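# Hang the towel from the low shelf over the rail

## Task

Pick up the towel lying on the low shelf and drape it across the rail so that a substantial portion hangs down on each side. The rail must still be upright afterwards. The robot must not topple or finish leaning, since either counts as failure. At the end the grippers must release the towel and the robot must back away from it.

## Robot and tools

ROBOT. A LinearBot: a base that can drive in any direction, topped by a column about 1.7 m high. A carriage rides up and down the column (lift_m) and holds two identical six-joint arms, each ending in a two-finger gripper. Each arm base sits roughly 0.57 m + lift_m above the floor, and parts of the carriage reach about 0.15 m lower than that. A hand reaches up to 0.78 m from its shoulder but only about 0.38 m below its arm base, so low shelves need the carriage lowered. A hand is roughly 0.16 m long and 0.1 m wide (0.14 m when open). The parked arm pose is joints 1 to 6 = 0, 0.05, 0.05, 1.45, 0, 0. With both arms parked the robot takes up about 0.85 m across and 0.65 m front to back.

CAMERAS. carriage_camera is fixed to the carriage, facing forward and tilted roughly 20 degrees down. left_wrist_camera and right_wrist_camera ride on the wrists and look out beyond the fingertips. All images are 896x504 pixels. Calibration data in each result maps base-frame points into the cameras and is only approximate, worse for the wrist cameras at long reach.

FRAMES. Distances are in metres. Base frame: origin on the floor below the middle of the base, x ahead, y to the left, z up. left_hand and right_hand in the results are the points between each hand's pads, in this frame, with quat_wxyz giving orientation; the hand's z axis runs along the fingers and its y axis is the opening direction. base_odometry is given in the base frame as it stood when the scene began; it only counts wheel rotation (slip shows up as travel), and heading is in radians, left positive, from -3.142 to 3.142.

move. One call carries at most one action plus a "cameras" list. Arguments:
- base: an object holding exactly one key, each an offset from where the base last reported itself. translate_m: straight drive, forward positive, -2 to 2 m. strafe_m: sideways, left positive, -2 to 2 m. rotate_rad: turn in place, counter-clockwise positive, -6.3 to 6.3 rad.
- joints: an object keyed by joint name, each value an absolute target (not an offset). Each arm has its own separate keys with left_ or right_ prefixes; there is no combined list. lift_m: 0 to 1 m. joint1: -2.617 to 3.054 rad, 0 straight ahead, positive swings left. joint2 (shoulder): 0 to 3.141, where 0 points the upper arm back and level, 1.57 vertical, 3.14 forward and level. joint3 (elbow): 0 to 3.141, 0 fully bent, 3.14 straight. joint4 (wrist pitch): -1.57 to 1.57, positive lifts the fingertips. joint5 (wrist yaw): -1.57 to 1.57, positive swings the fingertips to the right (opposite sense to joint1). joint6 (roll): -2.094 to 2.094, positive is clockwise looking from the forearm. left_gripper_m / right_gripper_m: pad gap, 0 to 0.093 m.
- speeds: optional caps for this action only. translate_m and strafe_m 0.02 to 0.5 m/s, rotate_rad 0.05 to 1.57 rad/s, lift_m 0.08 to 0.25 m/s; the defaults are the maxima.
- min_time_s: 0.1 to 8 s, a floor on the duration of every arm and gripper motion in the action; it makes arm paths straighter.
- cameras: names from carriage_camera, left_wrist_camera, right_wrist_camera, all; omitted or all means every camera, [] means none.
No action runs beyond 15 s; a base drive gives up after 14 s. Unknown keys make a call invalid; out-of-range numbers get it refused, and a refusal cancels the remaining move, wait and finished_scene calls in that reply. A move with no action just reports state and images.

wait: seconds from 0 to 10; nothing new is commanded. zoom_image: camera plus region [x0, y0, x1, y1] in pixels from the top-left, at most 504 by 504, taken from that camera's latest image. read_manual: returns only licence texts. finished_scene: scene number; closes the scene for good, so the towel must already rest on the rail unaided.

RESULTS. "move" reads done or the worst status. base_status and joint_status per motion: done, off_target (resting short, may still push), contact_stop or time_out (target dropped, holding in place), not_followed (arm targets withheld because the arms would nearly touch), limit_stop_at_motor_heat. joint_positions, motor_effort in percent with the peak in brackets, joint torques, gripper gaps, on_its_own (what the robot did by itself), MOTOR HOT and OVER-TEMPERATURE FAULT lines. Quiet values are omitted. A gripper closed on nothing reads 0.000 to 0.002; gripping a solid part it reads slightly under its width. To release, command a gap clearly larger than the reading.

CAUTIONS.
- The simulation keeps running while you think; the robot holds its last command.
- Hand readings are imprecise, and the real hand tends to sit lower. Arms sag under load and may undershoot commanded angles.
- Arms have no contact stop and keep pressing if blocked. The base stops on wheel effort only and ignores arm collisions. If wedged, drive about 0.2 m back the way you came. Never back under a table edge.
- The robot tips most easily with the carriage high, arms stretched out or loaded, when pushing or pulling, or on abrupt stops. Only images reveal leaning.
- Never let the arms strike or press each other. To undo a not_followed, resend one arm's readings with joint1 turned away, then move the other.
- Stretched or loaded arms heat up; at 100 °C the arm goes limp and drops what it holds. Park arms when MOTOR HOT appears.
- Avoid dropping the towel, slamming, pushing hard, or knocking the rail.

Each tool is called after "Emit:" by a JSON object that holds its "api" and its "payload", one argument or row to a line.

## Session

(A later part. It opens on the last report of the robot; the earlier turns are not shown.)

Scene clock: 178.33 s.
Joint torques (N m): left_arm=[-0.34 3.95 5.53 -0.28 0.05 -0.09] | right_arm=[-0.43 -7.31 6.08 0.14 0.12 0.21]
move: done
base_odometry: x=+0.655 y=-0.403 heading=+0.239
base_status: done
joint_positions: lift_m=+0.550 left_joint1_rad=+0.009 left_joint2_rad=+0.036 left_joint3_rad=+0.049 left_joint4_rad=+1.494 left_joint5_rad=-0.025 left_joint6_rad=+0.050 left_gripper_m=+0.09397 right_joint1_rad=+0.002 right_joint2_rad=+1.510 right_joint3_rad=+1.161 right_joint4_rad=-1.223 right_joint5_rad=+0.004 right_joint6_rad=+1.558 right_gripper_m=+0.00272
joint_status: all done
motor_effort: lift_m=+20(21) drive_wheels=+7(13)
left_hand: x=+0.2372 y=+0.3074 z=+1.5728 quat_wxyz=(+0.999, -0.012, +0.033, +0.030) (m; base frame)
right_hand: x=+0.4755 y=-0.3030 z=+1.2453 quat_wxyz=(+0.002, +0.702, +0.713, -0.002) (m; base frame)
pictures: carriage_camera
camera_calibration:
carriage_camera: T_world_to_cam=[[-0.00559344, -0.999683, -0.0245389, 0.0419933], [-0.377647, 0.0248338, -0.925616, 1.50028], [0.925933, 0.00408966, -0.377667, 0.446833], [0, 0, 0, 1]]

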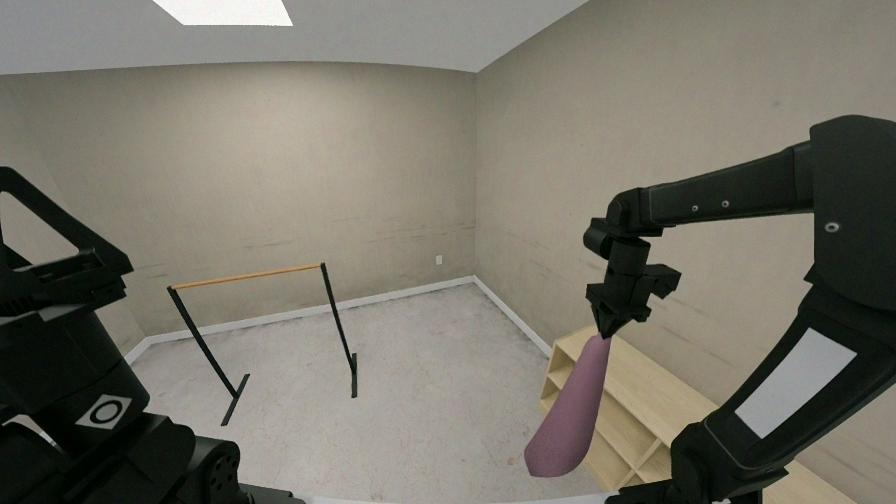

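Emit:
{"api": "move", "payload": {
  "base": {"translate_m": 1.466},
  "speeds": {"translate_m": 0.35},
  "cameras": []
}}

Emit:
{"api": "move", "payload": {
  "base": {"rotate_rad": 1.91},
  "speeds": {"rotate_rad": 0.6},
  "cameras": ["carriage_camera"]
}}

Scene clock: 194.43 s.
Joint torques (N m): left_arm=[-0.23 3.88 5.46 -0.29 0.06 -0.07] | right_arm=[-0.49 -7.38 6.2 0.17 0.13 0.21]
move: done
base_odometry: x=+2.079 y=-0.053 heading=+0.240
base_status: done
joint_positions: lift_m=+0.550 left_joint1_rad=+0.009 left_joint2_rad=+0.036 left_joint3_rad=+0.049 left_joint4_rad=+1.494 left_joint5_rad=-0.025 left_joint6_rad=+0.050 left_gripper_m=+0.09397 right_joint1_rad=+0.002 right_joint2_rad=+1.510 right_joint3_rad=+1.161 right_joint4_rad=-1.224 right_joint5_rad=+0.004 right_joint6_rad=+1.558 right_gripper_m=+0.00272
motor_effort: lift_m=+20(21) drive_wheels=-6(18)
left_hand: x=+0.2372 y=+0.3074 z=+1.5728 quat_wxyz=(+0.999, -0.012, +0.033, +0.030) (m; base frame)
right_hand: x=+0.4751 y=-0.3030 z=+1.2453 quat_wxyz=(+0.001, +0.702, +0.713, -0.002) (m; base frame)
pictures: none

Scene clock: 198.67 s.
Joint torques (N m): left_arm=[-0.31 3.86 5.63 -0.25 0.05 -0.07] | right_arm=[-0.36 -7.3 6.19 0.15 0.11 0.2]
move: done
base_odometry: x=+2.079 y=-0.053 heading=+2.150
base_status: done
joint_positions: lift_m=+0.550 left_joint1_rad=+0.009 left_joint2_rad=+0.036 left_joint3_rad=+0.049 left_joint4_rad=+1.494 left_joint5_rad=-0.025 left_joint6_rad=+0.050 left_gripper_m=+0.09397 right_joint1_rad=+0.002 right_joint2_rad=+1.510 right_joint3_rad=+1.161 right_joint4_rad=-1.226 right_joint5_rad=+0.004 right_joint6_rad=+1.558 right_gripper_m=+0.00270
motor_effort: lift_m=+20(21) drive_wheels=+7(13)
left_hand: x=+0.2372 y=+0.3074 z=+1.5728 quat_wxyz=(+0.999, -0.012, +0.033, +0.030) (m; base frame)
right_hand: x=+0.4747 y=-0.3032 z=+1.2453 quat_wxyz=(+0.000, +0.702, +0.712, -0.003) (m; base frame)
pictures: carriage_camera
camera_calibration:
carriage_camera: T_world_to_cam=[[-0.00559344, -0.999683, -0.0245389, 0.0419933], [-0.377647, 0.0248338, -0.925616, 1.50028], [0.925933, 0.00408966, -0.377667, 0.446833], [0, 0, 0, 1]]

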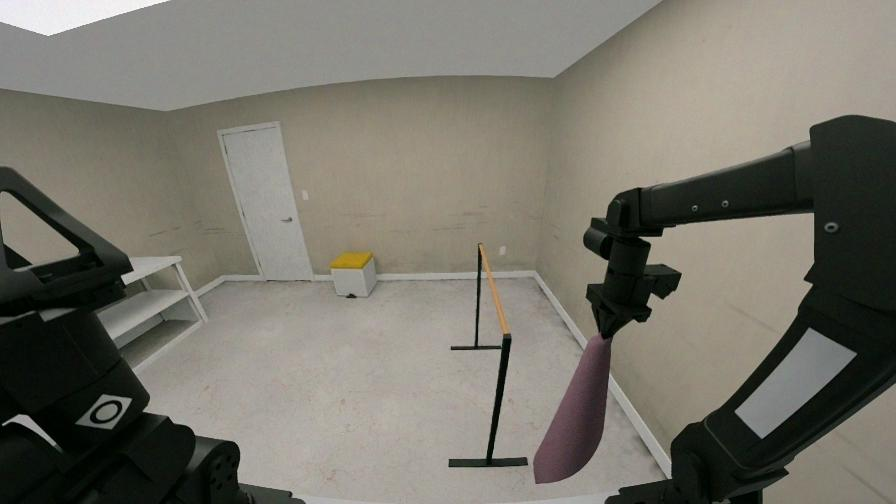

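Emit:
{"api": "move", "payload": {
  "base": {"rotate_rad": -0.025},
  "joints": {"right_joint1_rad": -0.6, "right_joint6_rad": -1.571},
  "min_time_s": 3.5,
  "cameras": ["carriage_camera", "right_wrist_camera"]
}}

Scene clock: 224.87 s.
Joint torques (N m): left_arm=[-0.32 3.92 5.56 -0.27 0.05 -0.07] | right_arm=[-0.85 -7.31 6.15 0.16 -0.07 -0.07]
move: done
base_odometry: x=+2.079 y=-0.053 heading=+2.125
base_status: done
joint_positions: lift_m=+0.550 left_joint1_rad=+0.009 left_joint2_rad=+0.036 left_joint3_rad=+0.049 left_joint4_rad=+1.494 left_joint5_rad=-0.025 left_joint6_rad=+0.050 left_gripper_m=+0.09397 right_joint1_rad=-0.593 right_joint2_rad=+1.510 right_joint3_rad=+1.161 right_joint4_rad=-1.226 right_joint5_rad=+0.004 right_joint6_rad=-1.554 right_gripper_m=+0.00268
joint_status: all done
motor_effort: lift_m=+20(21) drive_wheels=+5(5)
left_hand: x=+0.2372 y=+0.3074 z=+1.5728 quat_wxyz=(+0.999, -0.012, +0.033, +0.030) (m; base frame)
right_hand: x=+0.4309 y=-0.4454 z=+1.2453 quat_wxyz=(-0.003, -0.462, +0.887, +0.001) (m; base frame)
pictures: carriage_camera, right_wrist_camera
camera_calibration:
carriage_camera: T_world_to_cam=[[-0.00559344, -0.999683, -0.0245389, 0.0419933], [-0.377647, 0.0248338, -0.925616, 1.50028], [0.925933, 0.00408966, -0.377667, 0.446833], [0, 0, 0, 1]]
right_wrist_camera: T_world_to_cam=[[0.804802, -0.590274, -0.0622167, -0.522831], [-0.453449, -0.679093, 0.577249, -0.813943], [-0.382986, -0.436359, -0.814194, 1.11128], [0, 0, 0, 1]]

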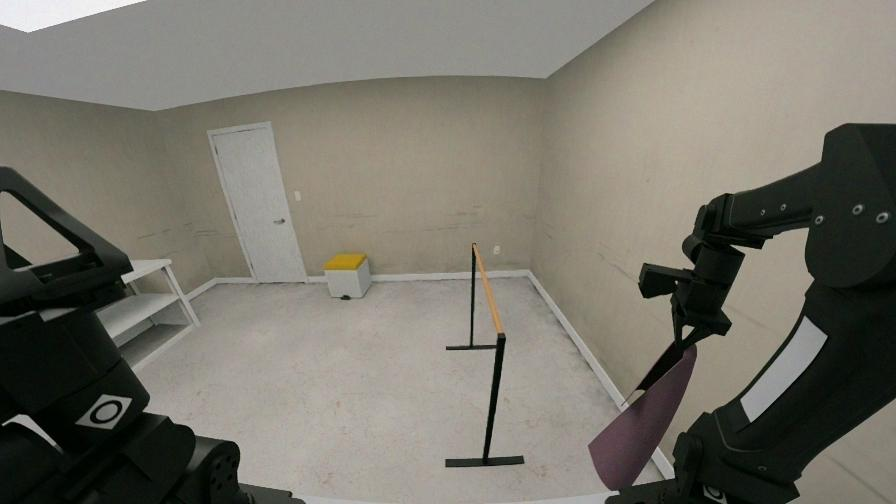

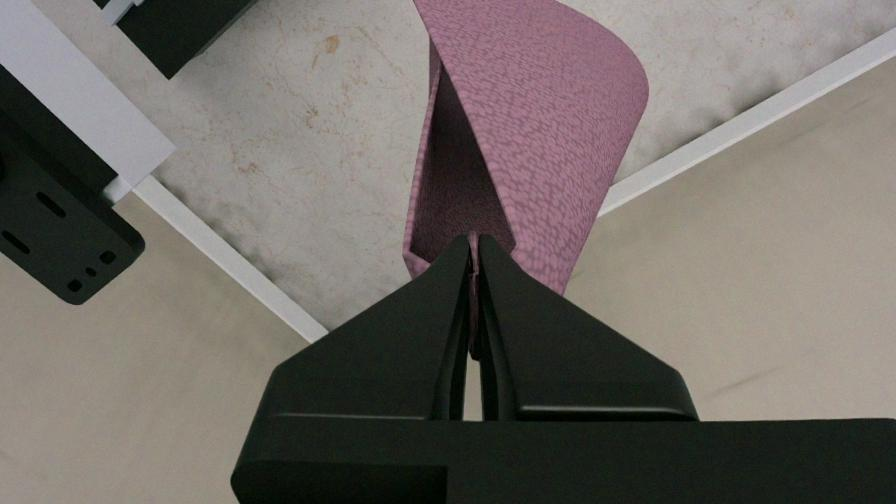

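Emit:
{"api": "move", "payload": {
  "base": {"translate_m": 0.33},
  "speeds": {"translate_m": 0.2},
  "cameras": ["carriage_camera"]
}}

Scene clock: 233.97 s.
Joint torques (N m): left_arm=[-0.28 3.89 5.5 -0.28 0.06 -0.1] | right_arm=[-0.65 -7.24 6.2 0.13 -0.05 -0.1]
move: done
base_odometry: x=+1.905 y=+0.227 heading=+2.126
base_status: done
joint_positions: lift_m=+0.550 left_joint1_rad=+0.009 left_joint2_rad=+0.036 left_joint3_rad=+0.049 left_joint4_rad=+1.494 left_joint5_rad=-0.025 left_joint6_rad=+0.050 left_gripper_m=+0.09397 right_joint1_rad=-0.596 right_joint2_rad=+1.510 right_joint3_rad=+1.161 right_joint4_rad=-1.226 right_joint5_rad=+0.004 right_joint6_rad=-1.556 right_gripper_m=+0.00268
motor_effort: lift_m=+20(20) drive_wheels=-6(15)
left_hand: x=+0.2372 y=+0.3074 z=+1.5728 quat_wxyz=(+0.999, -0.012, +0.033, +0.030) (m; base frame)
right_hand: x=+0.4306 y=-0.4459 z=+1.2453 quat_wxyz=(-0.003, -0.462, +0.887, +0.001) (m; base frame)
pictures: carriage_camera
camera_calibration:
carriage_camera: T_world_to_cam=[[-0.00559344, -0.999683, -0.0245389, 0.0419933], [-0.377647, 0.0248338, -0.925616, 1.50028], [0.925933, 0.00408966, -0.377667, 0.446833], [0, 0, 0, 1]]

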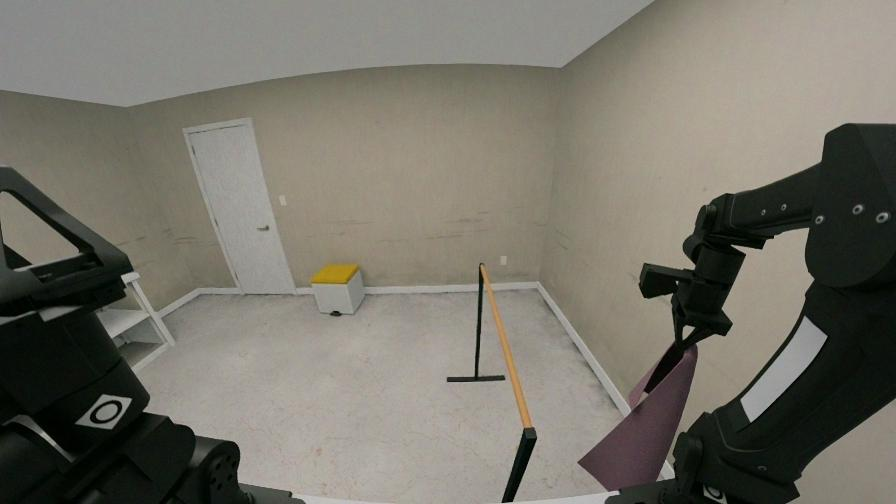

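Emit:
{"api": "move", "payload": {
  "joints": {"lift_m": 0.57, "right_joint1_rad": -0.5, "right_joint2_rad": 2.39, "right_joint3_rad": 1.88, "right_joint4_rad": -1.04, "right_joint5_rad": 0.0, "right_joint6_rad": -1.571},
  "min_time_s": 2.5,
  "cameras": ["carriage_camera"]
}}

Scene clock: 246.43 s.
Joint torques (N m): left_arm=[-0.25 3.93 5.55 -0.26 0.06 -0.1] | right_arm=[0.39 -11.82 7.88 0.37 -0.06 -0.1]
move: done
base_odometry: x=+1.905 y=+0.227 heading=+2.126
joint_positions: lift_m=+0.570 left_joint1_rad=+0.009 left_joint2_rad=+0.036 left_joint3_rad=+0.049 left_joint4_rad=+1.494 left_joint5_rad=-0.025 left_joint6_rad=+0.050 left_gripper_m=+0.09397 right_joint1_rad=-0.506 right_joint2_rad=+2.365 right_joint3_rad=+1.860 right_joint4_rad=-1.054 right_joint5_rad=+0.004 right_joint6_rad=-1.556 right_gripper_m=+0.00268
joint_status: all done
motor_effort: lift_m=+25(30) drive_wheels=+7(7)
left_hand: x=+0.2372 y=+0.3074 z=+1.5923 quat_wxyz=(+0.999, -0.012, +0.033, +0.030) (m; base frame)
right_hand: x=+0.6181 y=-0.5239 z=+1.1473 quat_wxyz=(+0.001, -0.501, +0.865, -0.006) (m; base frame)
pictures: carriage_camera
camera_calibration:
carriage_camera: T_world_to_cam=[[-0.00559344, -0.999683, -0.0245389, 0.0424708], [-0.377647, 0.0248338, -0.925616, 1.51829], [0.925933, 0.00408966, -0.377667, 0.454182], [0, 0, 0, 1]]

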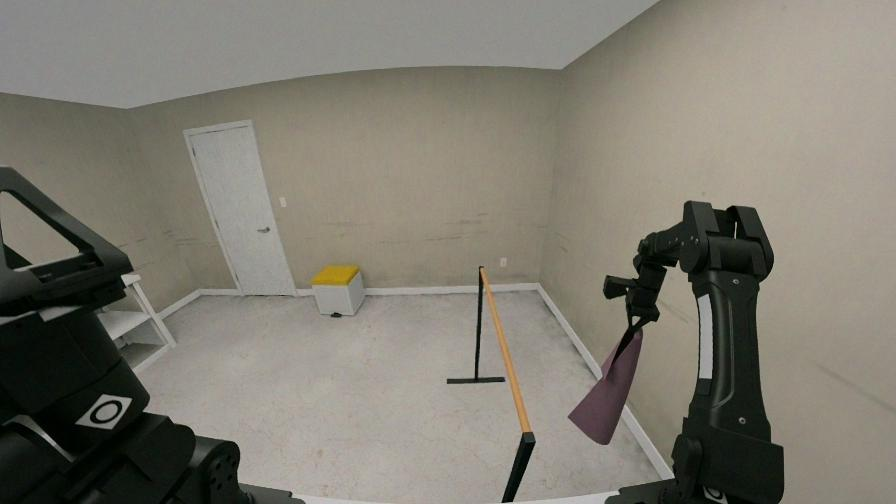

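Emit:
{"api": "move", "payload": {
  "joints": {"right_joint1_rad": 0.515},
  "min_time_s": 4.0,
  "cameras": ["carriage_camera", "right_wrist_camera"]
}}

Scene clock: 253.47 s.
Joint torques (N m): left_arm=[-0.28 3.86 5.56 -0.28 0.05 -0.09] | right_arm=[0.46 -11.92 7.87 0.35 -0.06 -0.1]
move: done
base_odometry: x=+1.905 y=+0.227 heading=+2.126
joint_positions: lift_m=+0.570 left_joint1_rad=+0.009 left_joint2_rad=+0.036 left_joint3_rad=+0.049 left_joint4_rad=+1.494 left_joint5_rad=-0.025 left_joint6_rad=+0.050 left_gripper_m=+0.09397 right_joint1_rad=+0.508 right_joint2_rad=+2.365 right_joint3_rad=+1.860 right_joint4_rad=-1.052 right_joint5_rad=+0.004 right_joint6_rad=-1.556 right_gripper_m=+0.00267
joint_status: all done
motor_effort: lift_m=+24(25) drive_wheels=+7(7)
left_hand: x=+0.2372 y=+0.3074 z=+1.5923 quat_wxyz=(+0.999, -0.012, +0.033, +0.030) (m; base frame)
right_hand: x=+0.6187 y=-0.0820 z=+1.1474 quat_wxyz=(+0.005, -0.858, +0.513, -0.005) (m; base frame)
pictures: carriage_camera, right_wrist_camera
camera_calibration:
carriage_camera: T_world_to_cam=[[-0.00559344, -0.999683, -0.0245389, 0.0424708], [-0.377647, 0.0248338, -0.925616, 1.51829], [0.925933, 0.00408966, -0.377667, 0.454182], [0, 0, 0, 1]]
right_wrist_camera: T_world_to_cam=[[0.890089, 0.453511, -0.0454915, -0.451979], [0.394022, -0.715459, 0.576945, -0.952385], [0.229104, -0.531457, -0.815515, 0.877037], [0, 0, 0, 1]]

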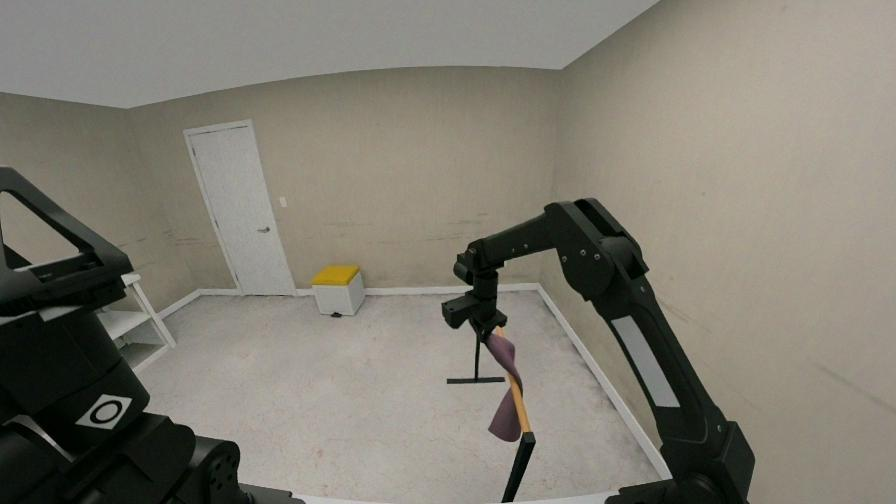

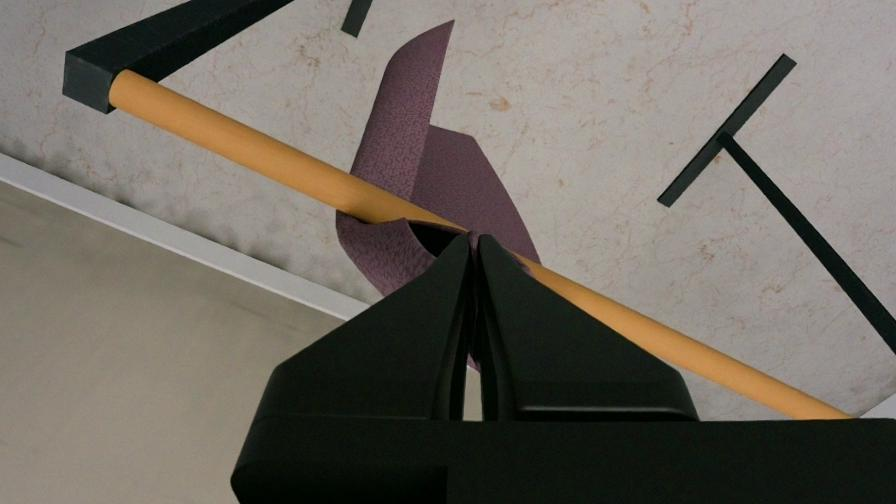

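Emit:
{"api": "zoom_image", "payload": {
  "camera": "carriage_camera",
  "region": [430, 280, 600, 460]
}}

Scaled by 2.800 from the camera's 896x504 image, which has a finer 1280x720 frame.

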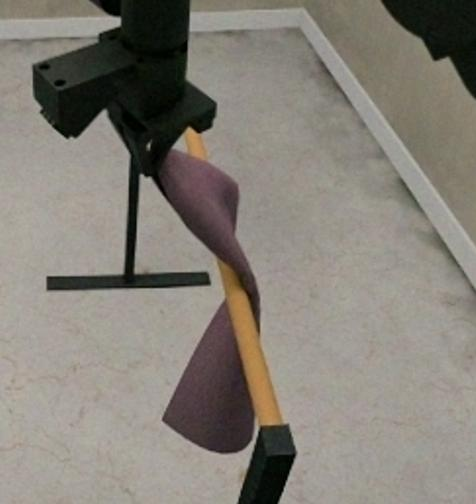

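Emit:
{"api": "move", "payload": {
  "joints": {"lift_m": 0.33},
  "speeds": {"lift_m": 0.09},
  "cameras": ["carriage_camera", "right_wrist_camera"]
}}

Scene clock: 271.57 s.
Joint torques (N m): left_arm=[-0.27 3.89 5.53 -0.29 0.04 -0.07] | right_arm=[0.51 -12.31 7.38 0.34 -0.08 -0.11]
move: done
base_odometry: x=+1.905 y=+0.227 heading=+2.126
joint_positions: lift_m=+0.330 left_joint1_rad=+0.009 left_joint2_rad=+0.036 left_joint3_rad=+0.049 left_joint4_rad=+1.494 left_joint5_rad=-0.025 left_joint6_rad=+0.050 left_gripper_m=+0.09397 right_joint1_rad=+0.508 right_joint2_rad=+2.370 right_joint3_rad=+1.867 right_joint4_rad=-1.051 right_joint5_rad=+0.005 right_joint6_rad=-1.556 right_gripper_m=+0.00267
joint_status: all done
motor_effort: lift_m=+20(20) drive_wheels=-6(7)
left_hand: x=+0.2372 y=+0.3074 z=+1.3529 quat_wxyz=(+0.999, -0.012, +0.033, +0.030) (m; base frame)
right_hand: x=+0.6204 y=-0.0812 z=+0.9078 quat_wxyz=(+0.006, -0.858, +0.513, -0.006) (m; base frame)
pictures: carriage_camera, right_wrist_camera
camera_calibration:
carriage_camera: T_world_to_cam=[[-0.00559344, -0.999683, -0.0245389, 0.0365963], [-0.377647, 0.0248338, -0.925616, 1.2967], [0.925933, 0.00408966, -0.377667, 0.36377], [0, 0, 0, 1]]
right_wrist_camera: T_world_to_cam=[[0.890266, 0.453533, -0.0416406, -0.468371], [0.391764, -0.71596, 0.57786, -0.813816], [0.232265, -0.530762, -0.815073, 0.679393], [0, 0, 0, 1]]

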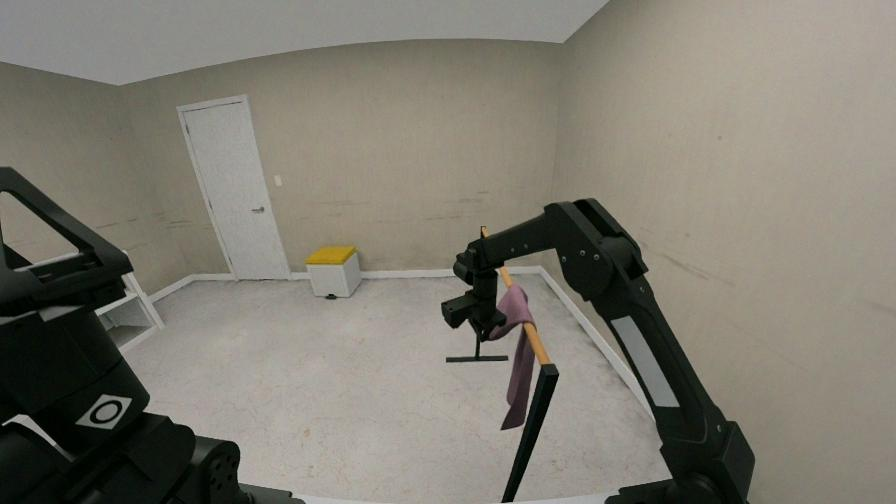

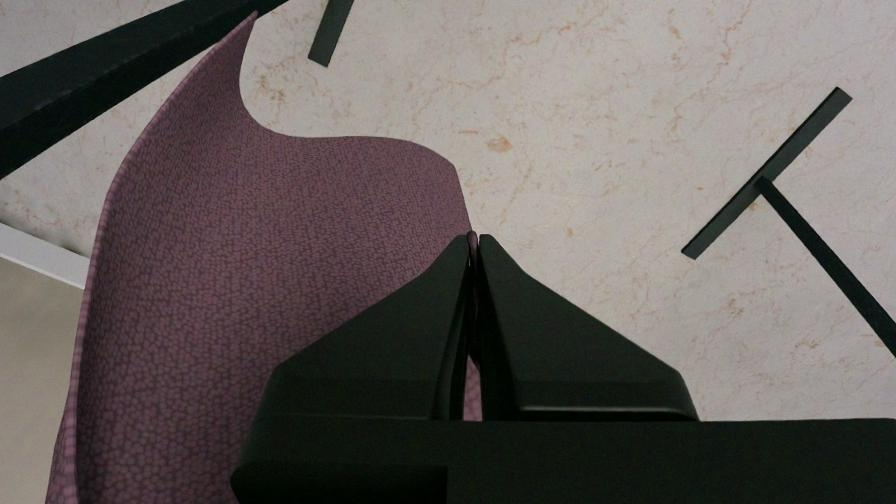

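Emit:
{"api": "zoom_image", "payload": {
  "camera": "carriage_camera",
  "region": [430, 260, 600, 440]
}}

Scaled by 2.800 from the camera's 896x504 image, which has a finer 1280x720 frame.

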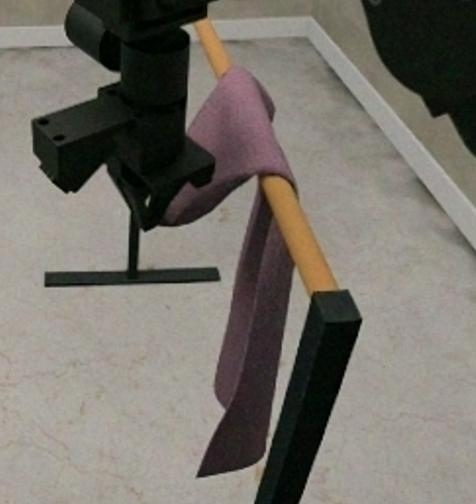

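Emit:
{"api": "move", "payload": {
  "joints": {"lift_m": 0.22},
  "speeds": {"lift_m": 0.08},
  "cameras": ["carriage_camera", "right_wrist_camera"]
}}

Emit:
{"api": "zoom_image", "payload": {
  "camera": "carriage_camera",
  "region": [430, 240, 600, 420]
}}

Scene clock: 283.73 s.
Joint torques (N m): left_arm=[-0.2 3.79 5.48 -0.31 0.05 -0.08] | right_arm=[0.69 -12.45 6.98 0.32 -0.07 -0.1]
move: done
base_odometry: x=+1.905 y=+0.227 heading=+2.126
joint_positions: lift_m=+0.220 left_joint1_rad=+0.009 left_joint2_rad=+0.036 left_joint3_rad=+0.049 left_joint4_rad=+1.494 left_joint5_rad=-0.025 left_joint6_rad=+0.050 left_gripper_m=+0.09397 right_joint1_rad=+0.508 right_joint2_rad=+2.372 right_joint3_rad=+1.871 right_joint4_rad=-1.051 right_joint5_rad=+0.005 right_joint6_rad=-1.556 right_gripper_m=+0.00267
joint_status: all done
motor_effort: lift_m=+20(20) drive_wheels=-6(7)
left_hand: x=+0.2372 y=+0.3074 z=+1.2429 quat_wxyz=(+0.999, -0.012, +0.033, +0.030) (m; base frame)
right_hand: x=+0.6213 y=-0.0807 z=+0.7979 quat_wxyz=(+0.007, -0.858, +0.513, -0.007) (m; base frame)
pictures: carriage_camera, right_wrist_camera
camera_calibration:
carriage_camera: T_world_to_cam=[[-0.00559344, -0.999683, -0.0245389, 0.0338969], [-0.377647, 0.0248338, -0.925616, 1.19487], [0.925933, 0.00408966, -0.377667, 0.322224], [0, 0, 0, 1]]
right_wrist_camera: T_world_to_cam=[[0.890334, 0.453571, -0.0397361, -0.475522], [0.390801, -0.716497, 0.577847, -0.749699], [0.233624, -0.530006, -0.815177, 0.589119], [0, 0, 0, 1]]

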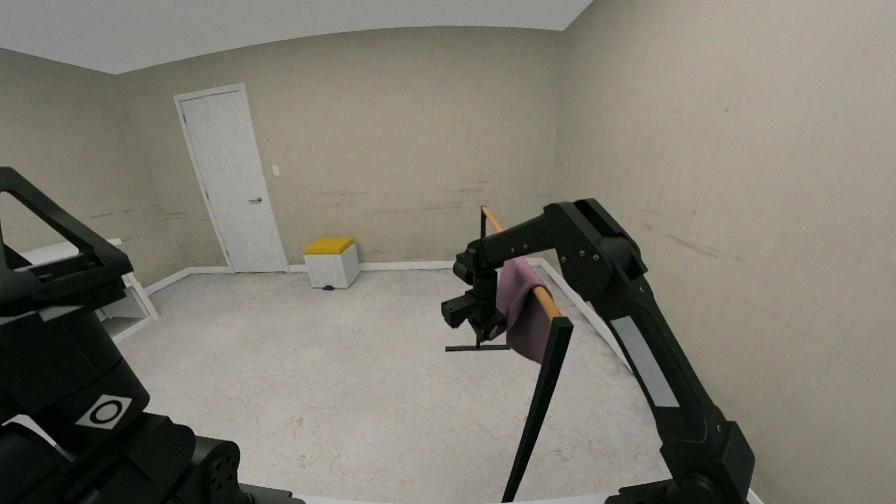

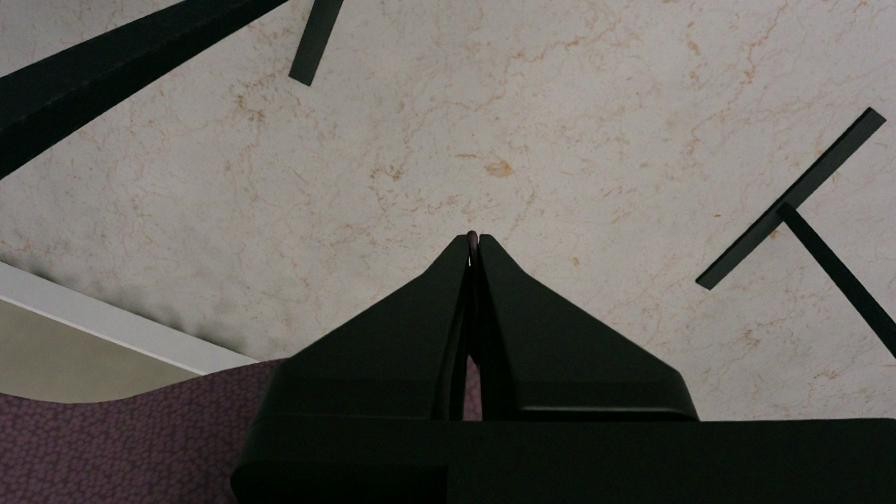

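Scaled by 2.800 from the camera's 896x504 image, which has a finer 1280x720 frame.

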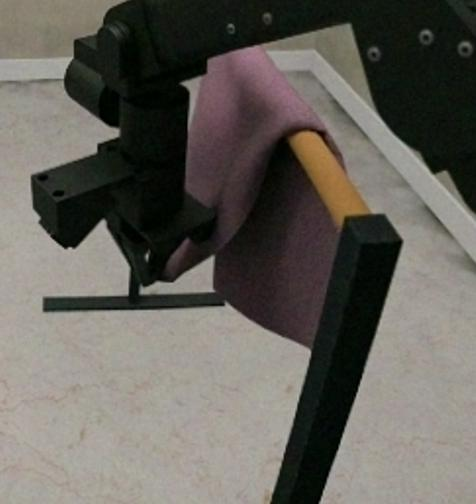

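Emit:
{"api": "move", "payload": {
  "joints": {"lift_m": 0.165},
  "speeds": {"lift_m": 0.08},
  "cameras": ["carriage_camera"]
}}

Emit:
{"api": "zoom_image", "payload": {
  "camera": "carriage_camera",
  "region": [430, 230, 600, 410]
}}

Scene clock: 296.07 s.
Joint torques (N m): left_arm=[-0.31 3.92 5.56 -0.26 0.06 -0.07] | right_arm=[0.61 -12.56 6.78 0.34 -0.07 -0.1]
move: done
base_odometry: x=+1.905 y=+0.227 heading=+2.126
joint_positions: lift_m=+0.165 left_joint1_rad=+0.009 left_joint2_rad=+0.036 left_joint3_rad=+0.049 left_joint4_rad=+1.494 left_joint5_rad=-0.025 left_joint6_rad=+0.050 left_gripper_m=+0.09397 right_joint1_rad=+0.508 right_joint2_rad=+2.373 right_joint3_rad=+1.873 right_joint4_rad=-1.051 right_joint5_rad=+0.005 right_joint6_rad=-1.556 right_gripper_m=+0.00267
joint_status: all done
motor_effort: lift_m=+19(20) drive_wheels=-6(7)
left_hand: x=+0.2372 y=+0.3074 z=+1.1879 quat_wxyz=(+0.999, -0.012, +0.033, +0.030) (m; base frame)
right_hand: x=+0.6217 y=-0.0805 z=+0.7426 quat_wxyz=(+0.007, -0.858, +0.513, -0.007) (m; base frame)
pictures: carriage_camera
camera_calibration:
carriage_camera: T_world_to_cam=[[-0.00559344, -0.999683, -0.0245389, 0.032548], [-0.377647, 0.0248338, -0.925616, 1.144], [0.925933, 0.00408966, -0.377667, 0.301465], [0, 0, 0, 1]]

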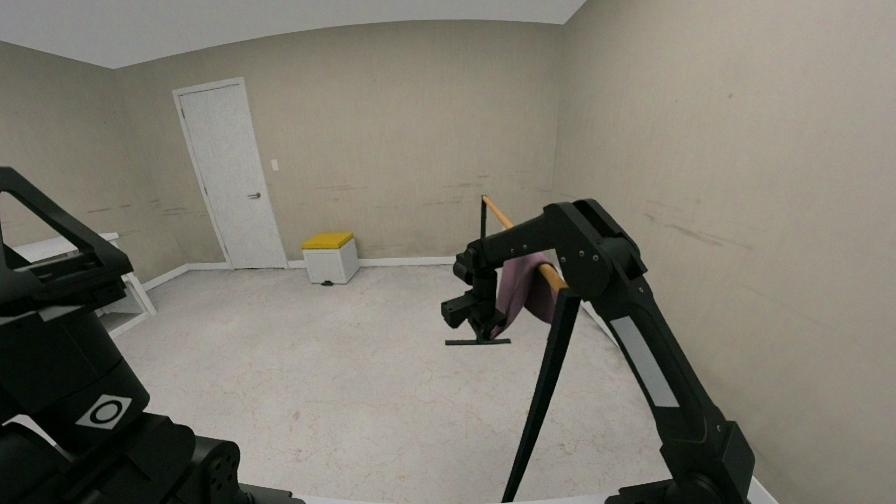

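Scaled by 2.800 from the camera's 896x504 image, which has a finer 1280x720 frame.

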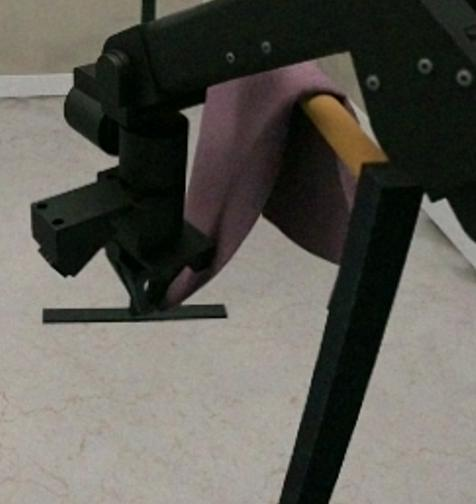

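Emit:
{"api": "move", "payload": {
  "joints": {"right_joint1_rad": 0.46},
  "min_time_s": 1.5,
  "cameras": ["carriage_camera", "right_wrist_camera"]
}}

Emit:
{"api": "zoom_image", "payload": {
  "camera": "carriage_camera",
  "region": [430, 230, 600, 410]
}}

Scene clock: 314.80 s.
Joint torques (N m): left_arm=[-0.27 3.92 5.46 -0.28 0.06 -0.08] | right_arm=[-0.8 -12.64 6.83 0.35 -0.05 -0.08]
move: done
base_odometry: x=+1.905 y=+0.227 heading=+2.126
joint_positions: lift_m=+0.165 left_joint1_rad=+0.009 left_joint2_rad=+0.036 left_joint3_rad=+0.049 left_joint4_rad=+1.494 left_joint5_rad=-0.025 left_joint6_rad=+0.050 left_gripper_m=+0.09397 right_joint1_rad=+0.466 right_joint2_rad=+2.373 right_joint3_rad=+1.873 right_joint4_rad=-1.051 right_joint5_rad=+0.005 right_joint6_rad=-1.556 right_gripper_m=+0.00267
joint_status: all done
motor_effort: lift_m=+20(20) drive_wheels=+7(7)
left_hand: x=+0.2372 y=+0.3074 z=+1.1879 quat_wxyz=(+0.999, -0.012, +0.033, +0.030) (m; base frame)
right_hand: x=+0.6306 y=-0.0975 z=+0.7426 quat_wxyz=(+0.007, -0.847, +0.531, -0.007) (m; base frame)
pictures: carriage_camera, right_wrist_camera
camera_calibration:
carriage_camera: T_world_to_cam=[[-0.00559344, -0.999683, -0.0245389, 0.032548], [-0.377647, 0.0248338, -0.925616, 1.144], [0.925933, 0.00408966, -0.377667, 0.301465], [0, 0, 0, 1]]
right_wrist_camera: T_world_to_cam=[[0.908591, 0.415829, -0.0393552, -0.493844], [0.360203, -0.732359, 0.577844, -0.715712], [0.211462, -0.5392, -0.815198, 0.54608], [0, 0, 0, 1]]

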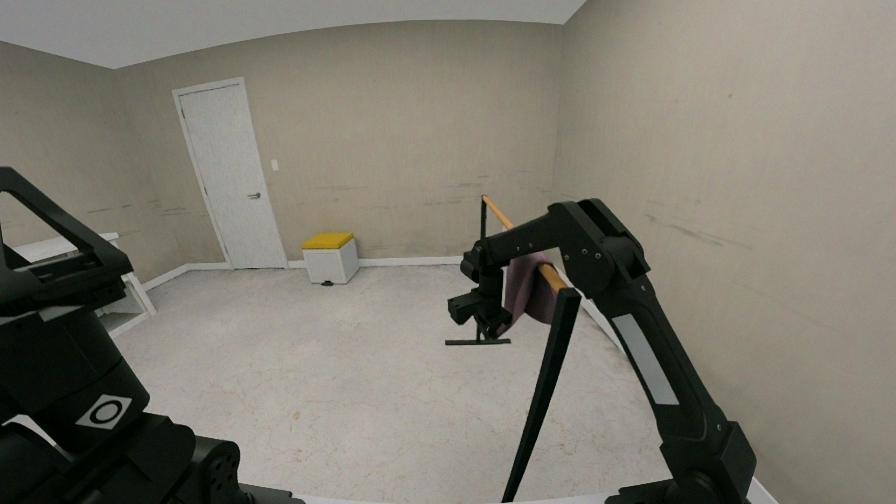

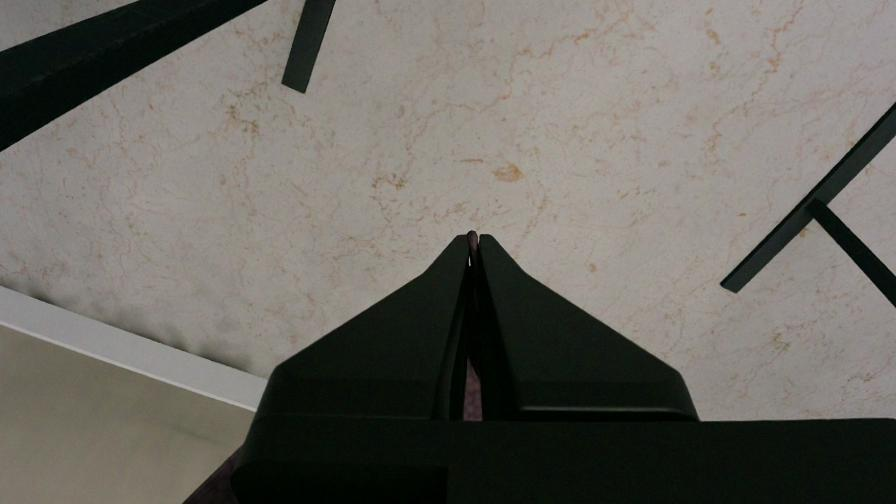

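Scaled by 2.800 from the camera's 896x504 image, which has a finer 1280x720 frame.

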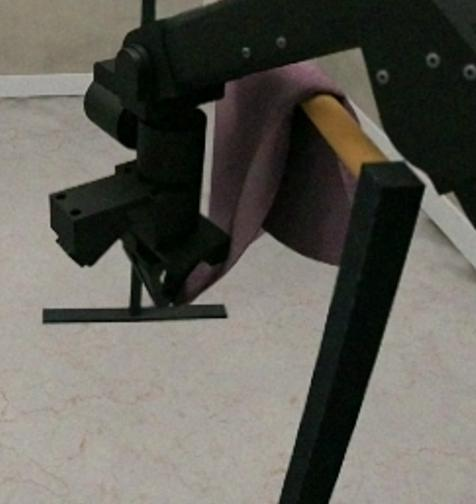

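Emit:
{"api": "move", "payload": {
  "joints": {"right_gripper_m": 0.035},
  "min_time_s": 1.5,
  "cameras": ["carriage_camera", "right_wrist_camera"]
}}

Emit:
{"api": "zoom_image", "payload": {
  "camera": "carriage_camera",
  "region": [430, 230, 600, 410]
}}

Scene clock: 318.93 s.
Joint torques (N m): left_arm=[-0.32 3.95 5.56 -0.3 0.05 -0.07] | right_arm=[-0.8 -12.71 6.76 0.35 -0.08 -0.09]
move: done
base_odometry: x=+1.905 y=+0.227 heading=+2.126
joint_positions: lift_m=+0.165 left_joint1_rad=+0.009 left_joint2_rad=+0.036 left_joint3_rad=+0.049 left_joint4_rad=+1.494 left_joint5_rad=-0.025 left_joint6_rad=+0.050 left_gripper_m=+0.09397 right_joint1_rad=+0.466 right_joint2_rad=+2.373 right_joint3_rad=+1.873 right_joint4_rad=-1.051 right_joint5_rad=+0.005 right_joint6_rad=-1.556 right_gripper_m=+0.03488
joint_status: all done
motor_effort: lift_m=+19(20) drive_wheels=+7(7)
left_hand: x=+0.2372 y=+0.3074 z=+1.1879 quat_wxyz=(+0.999, -0.012, +0.033, +0.030) (m; base frame)
right_hand: x=+0.6306 y=-0.0975 z=+0.7426 quat_wxyz=(+0.007, -0.847, +0.531, -0.007) (m; base frame)
pictures: carriage_camera, right_wrist_camera
camera_calibration:
carriage_camera: T_world_to_cam=[[-0.00559344, -0.999683, -0.0245389, 0.032548], [-0.377647, 0.0248338, -0.925616, 1.144], [0.925933, 0.00408966, -0.377667, 0.301465], [0, 0, 0, 1]]
right_wrist_camera: T_world_to_cam=[[0.908591, 0.415829, -0.0393552, -0.493844], [0.360203, -0.732359, 0.577844, -0.715712], [0.211462, -0.5392, -0.815198, 0.54608], [0, 0, 0, 1]]

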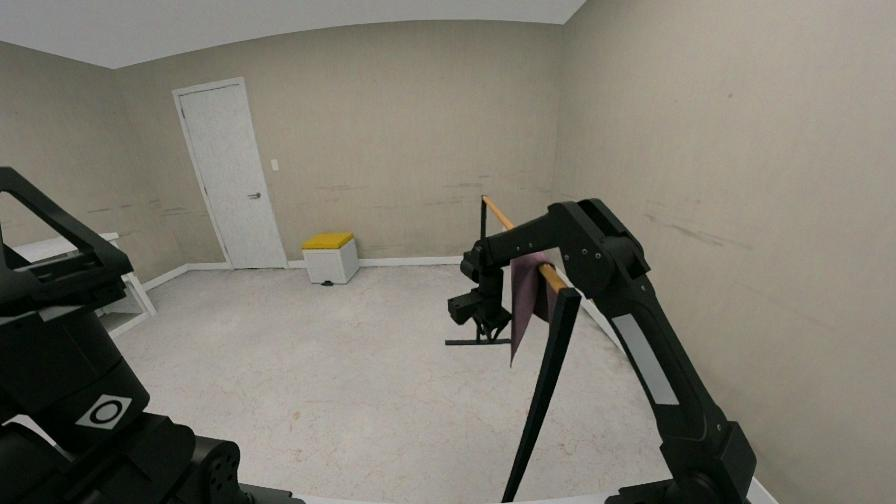

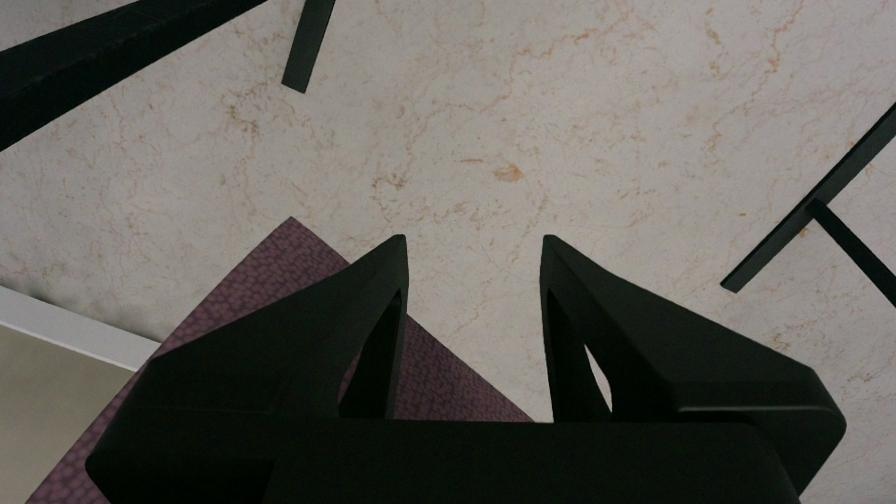

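Scaled by 2.800 from the camera's 896x504 image, which has a finer 1280x720 frame.

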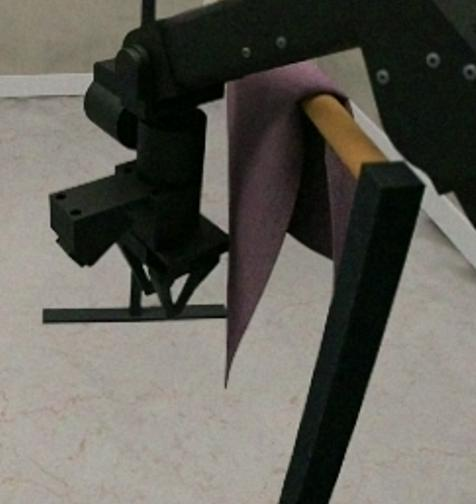

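Emit:
{"api": "move", "payload": {
  "joints": {"lift_m": 0.215, "right_joint1_rad": 0.52},
  "speeds": {"lift_m": 0.08},
  "min_time_s": 1.5,
  "cameras": ["carriage_camera"]
}}

Emit:
{"api": "zoom_image", "payload": {
  "camera": "carriage_camera",
  "region": [430, 230, 600, 410]
}}

Scene clock: 329.97 s.
Joint torques (N m): left_arm=[-0.27 3.89 5.6 -0.28 0.06 -0.08] | right_arm=[0.4 -12.94 6.75 0.34 -0.08 -0.1]
move: done
base_odometry: x=+1.905 y=+0.227 heading=+2.126
joint_positions: lift_m=+0.215 left_joint1_rad=+0.009 left_joint2_rad=+0.036 left_joint3_rad=+0.049 left_joint4_rad=+1.494 left_joint5_rad=-0.025 left_joint6_rad=+0.050 left_gripper_m=+0.09397 right_joint1_rad=+0.514 right_joint2_rad=+2.376 right_joint3_rad=+1.873 right_joint4_rad=-1.049 right_joint5_rad=+0.005 right_joint6_rad=-1.556 right_gripper_m=+0.03488
joint_status: all done
motor_effort: lift_m=+25(30) drive_wheels=+7(7)
left_hand: x=+0.2372 y=+0.3074 z=+1.2373 quat_wxyz=(+0.999, -0.012, +0.033, +0.030) (m; base frame)
right_hand: x=+0.6206 y=-0.0781 z=+0.7910 quat_wxyz=(+0.007, -0.860, +0.511, -0.007) (m; base frame)
pictures: carriage_camera
camera_calibration:
carriage_camera: T_world_to_cam=[[-0.00559344, -0.999683, -0.0245389, 0.033759], [-0.377647, 0.0248338, -0.925616, 1.18967], [0.925933, 0.00408966, -0.377667, 0.320103], [0, 0, 0, 1]]

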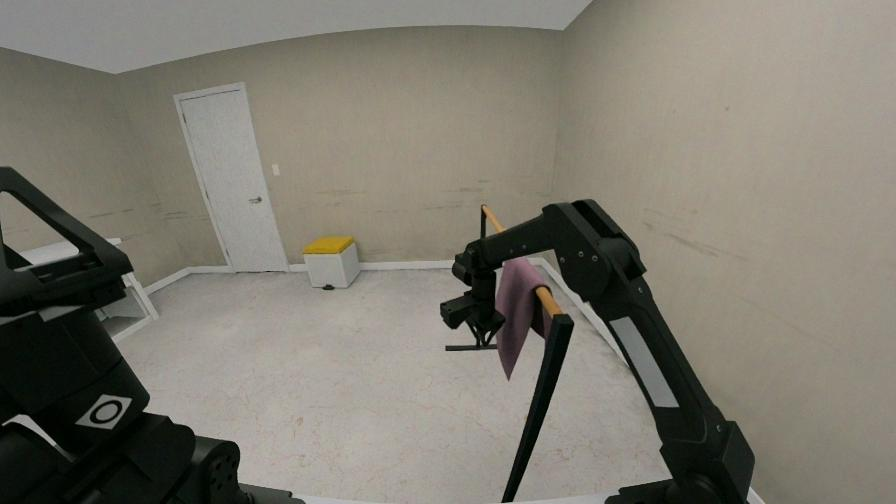

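Scaled by 2.800 from the camera's 896x504 image, which has a finer 1280x720 frame.

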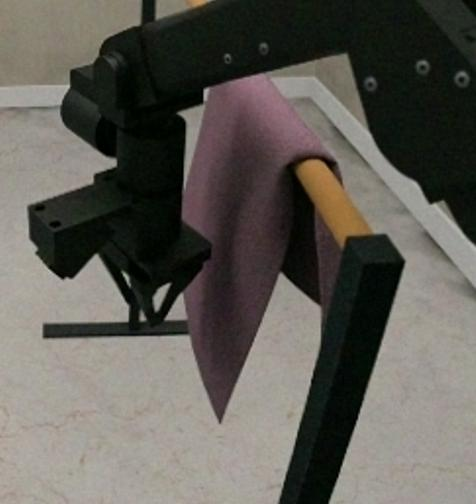

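Emit:
{"api": "move", "payload": {
  "joints": {"right_gripper_m": 0.05},
  "cameras": ["carriage_camera", "right_wrist_camera"]
}}

Scene clock: 339.17 s.
Joint torques (N m): left_arm=[-0.25 3.92 5.5 -0.29 0.03 -0.07] | right_arm=[0.4 -12.89 6.82 0.34 -0.06 -0.1]
move: done
base_odometry: x=+1.905 y=+0.227 heading=+2.126
joint_positions: lift_m=+0.215 left_joint1_rad=+0.009 left_joint2_rad=+0.036 left_joint3_rad=+0.049 left_joint4_rad=+1.494 left_joint5_rad=-0.025 left_joint6_rad=+0.050 left_gripper_m=+0.09397 right_joint1_rad=+0.514 right_joint2_rad=+2.376 right_joint3_rad=+1.873 right_joint4_rad=-1.049 right_joint5_rad=+0.005 right_joint6_rad=-1.556 right_gripper_m=+0.04986
joint_status: all done
motor_effort: lift_m=+25(25) drive_wheels=+7(7)
left_hand: x=+0.2372 y=+0.3074 z=+1.2373 quat_wxyz=(+0.999, -0.012, +0.033, +0.030) (m; base frame)
right_hand: x=+0.6206 y=-0.0781 z=+0.7910 quat_wxyz=(+0.007, -0.860, +0.511, -0.007) (m; base frame)
pictures: carriage_camera, right_wrist_camera
camera_calibration:
carriage_camera: T_world_to_cam=[[-0.00559344, -0.999683, -0.0245389, 0.033759], [-0.377647, 0.0248338, -0.925616, 1.18967], [0.925933, 0.00408966, -0.377667, 0.320103], [0, 0, 0, 1]]
right_wrist_camera: T_world_to_cam=[[0.887724, 0.458658, -0.0397361, -0.474322], [0.394894, -0.714249, 0.577847, -0.745943], [0.236653, -0.52866, -0.815177, 0.583285], [0, 0, 0, 1]]

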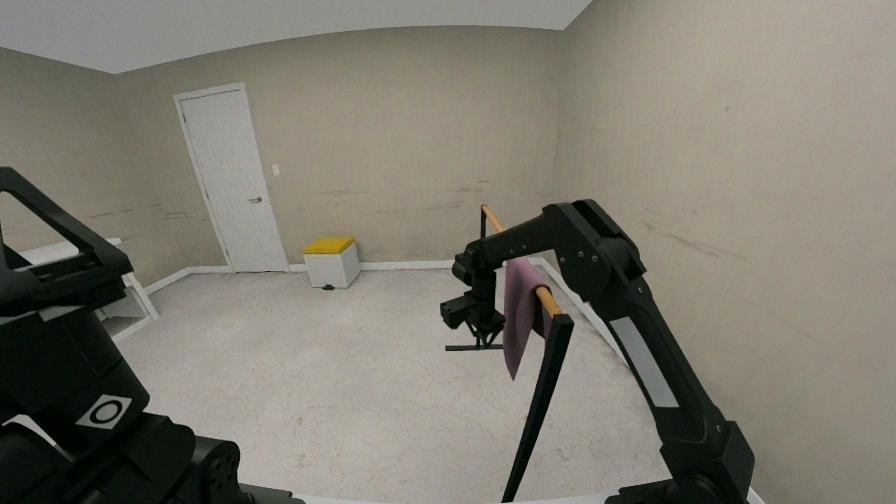

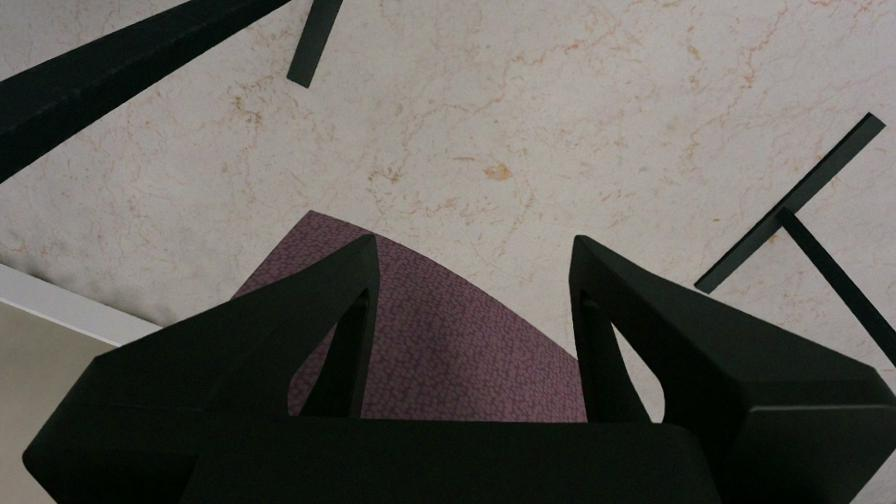

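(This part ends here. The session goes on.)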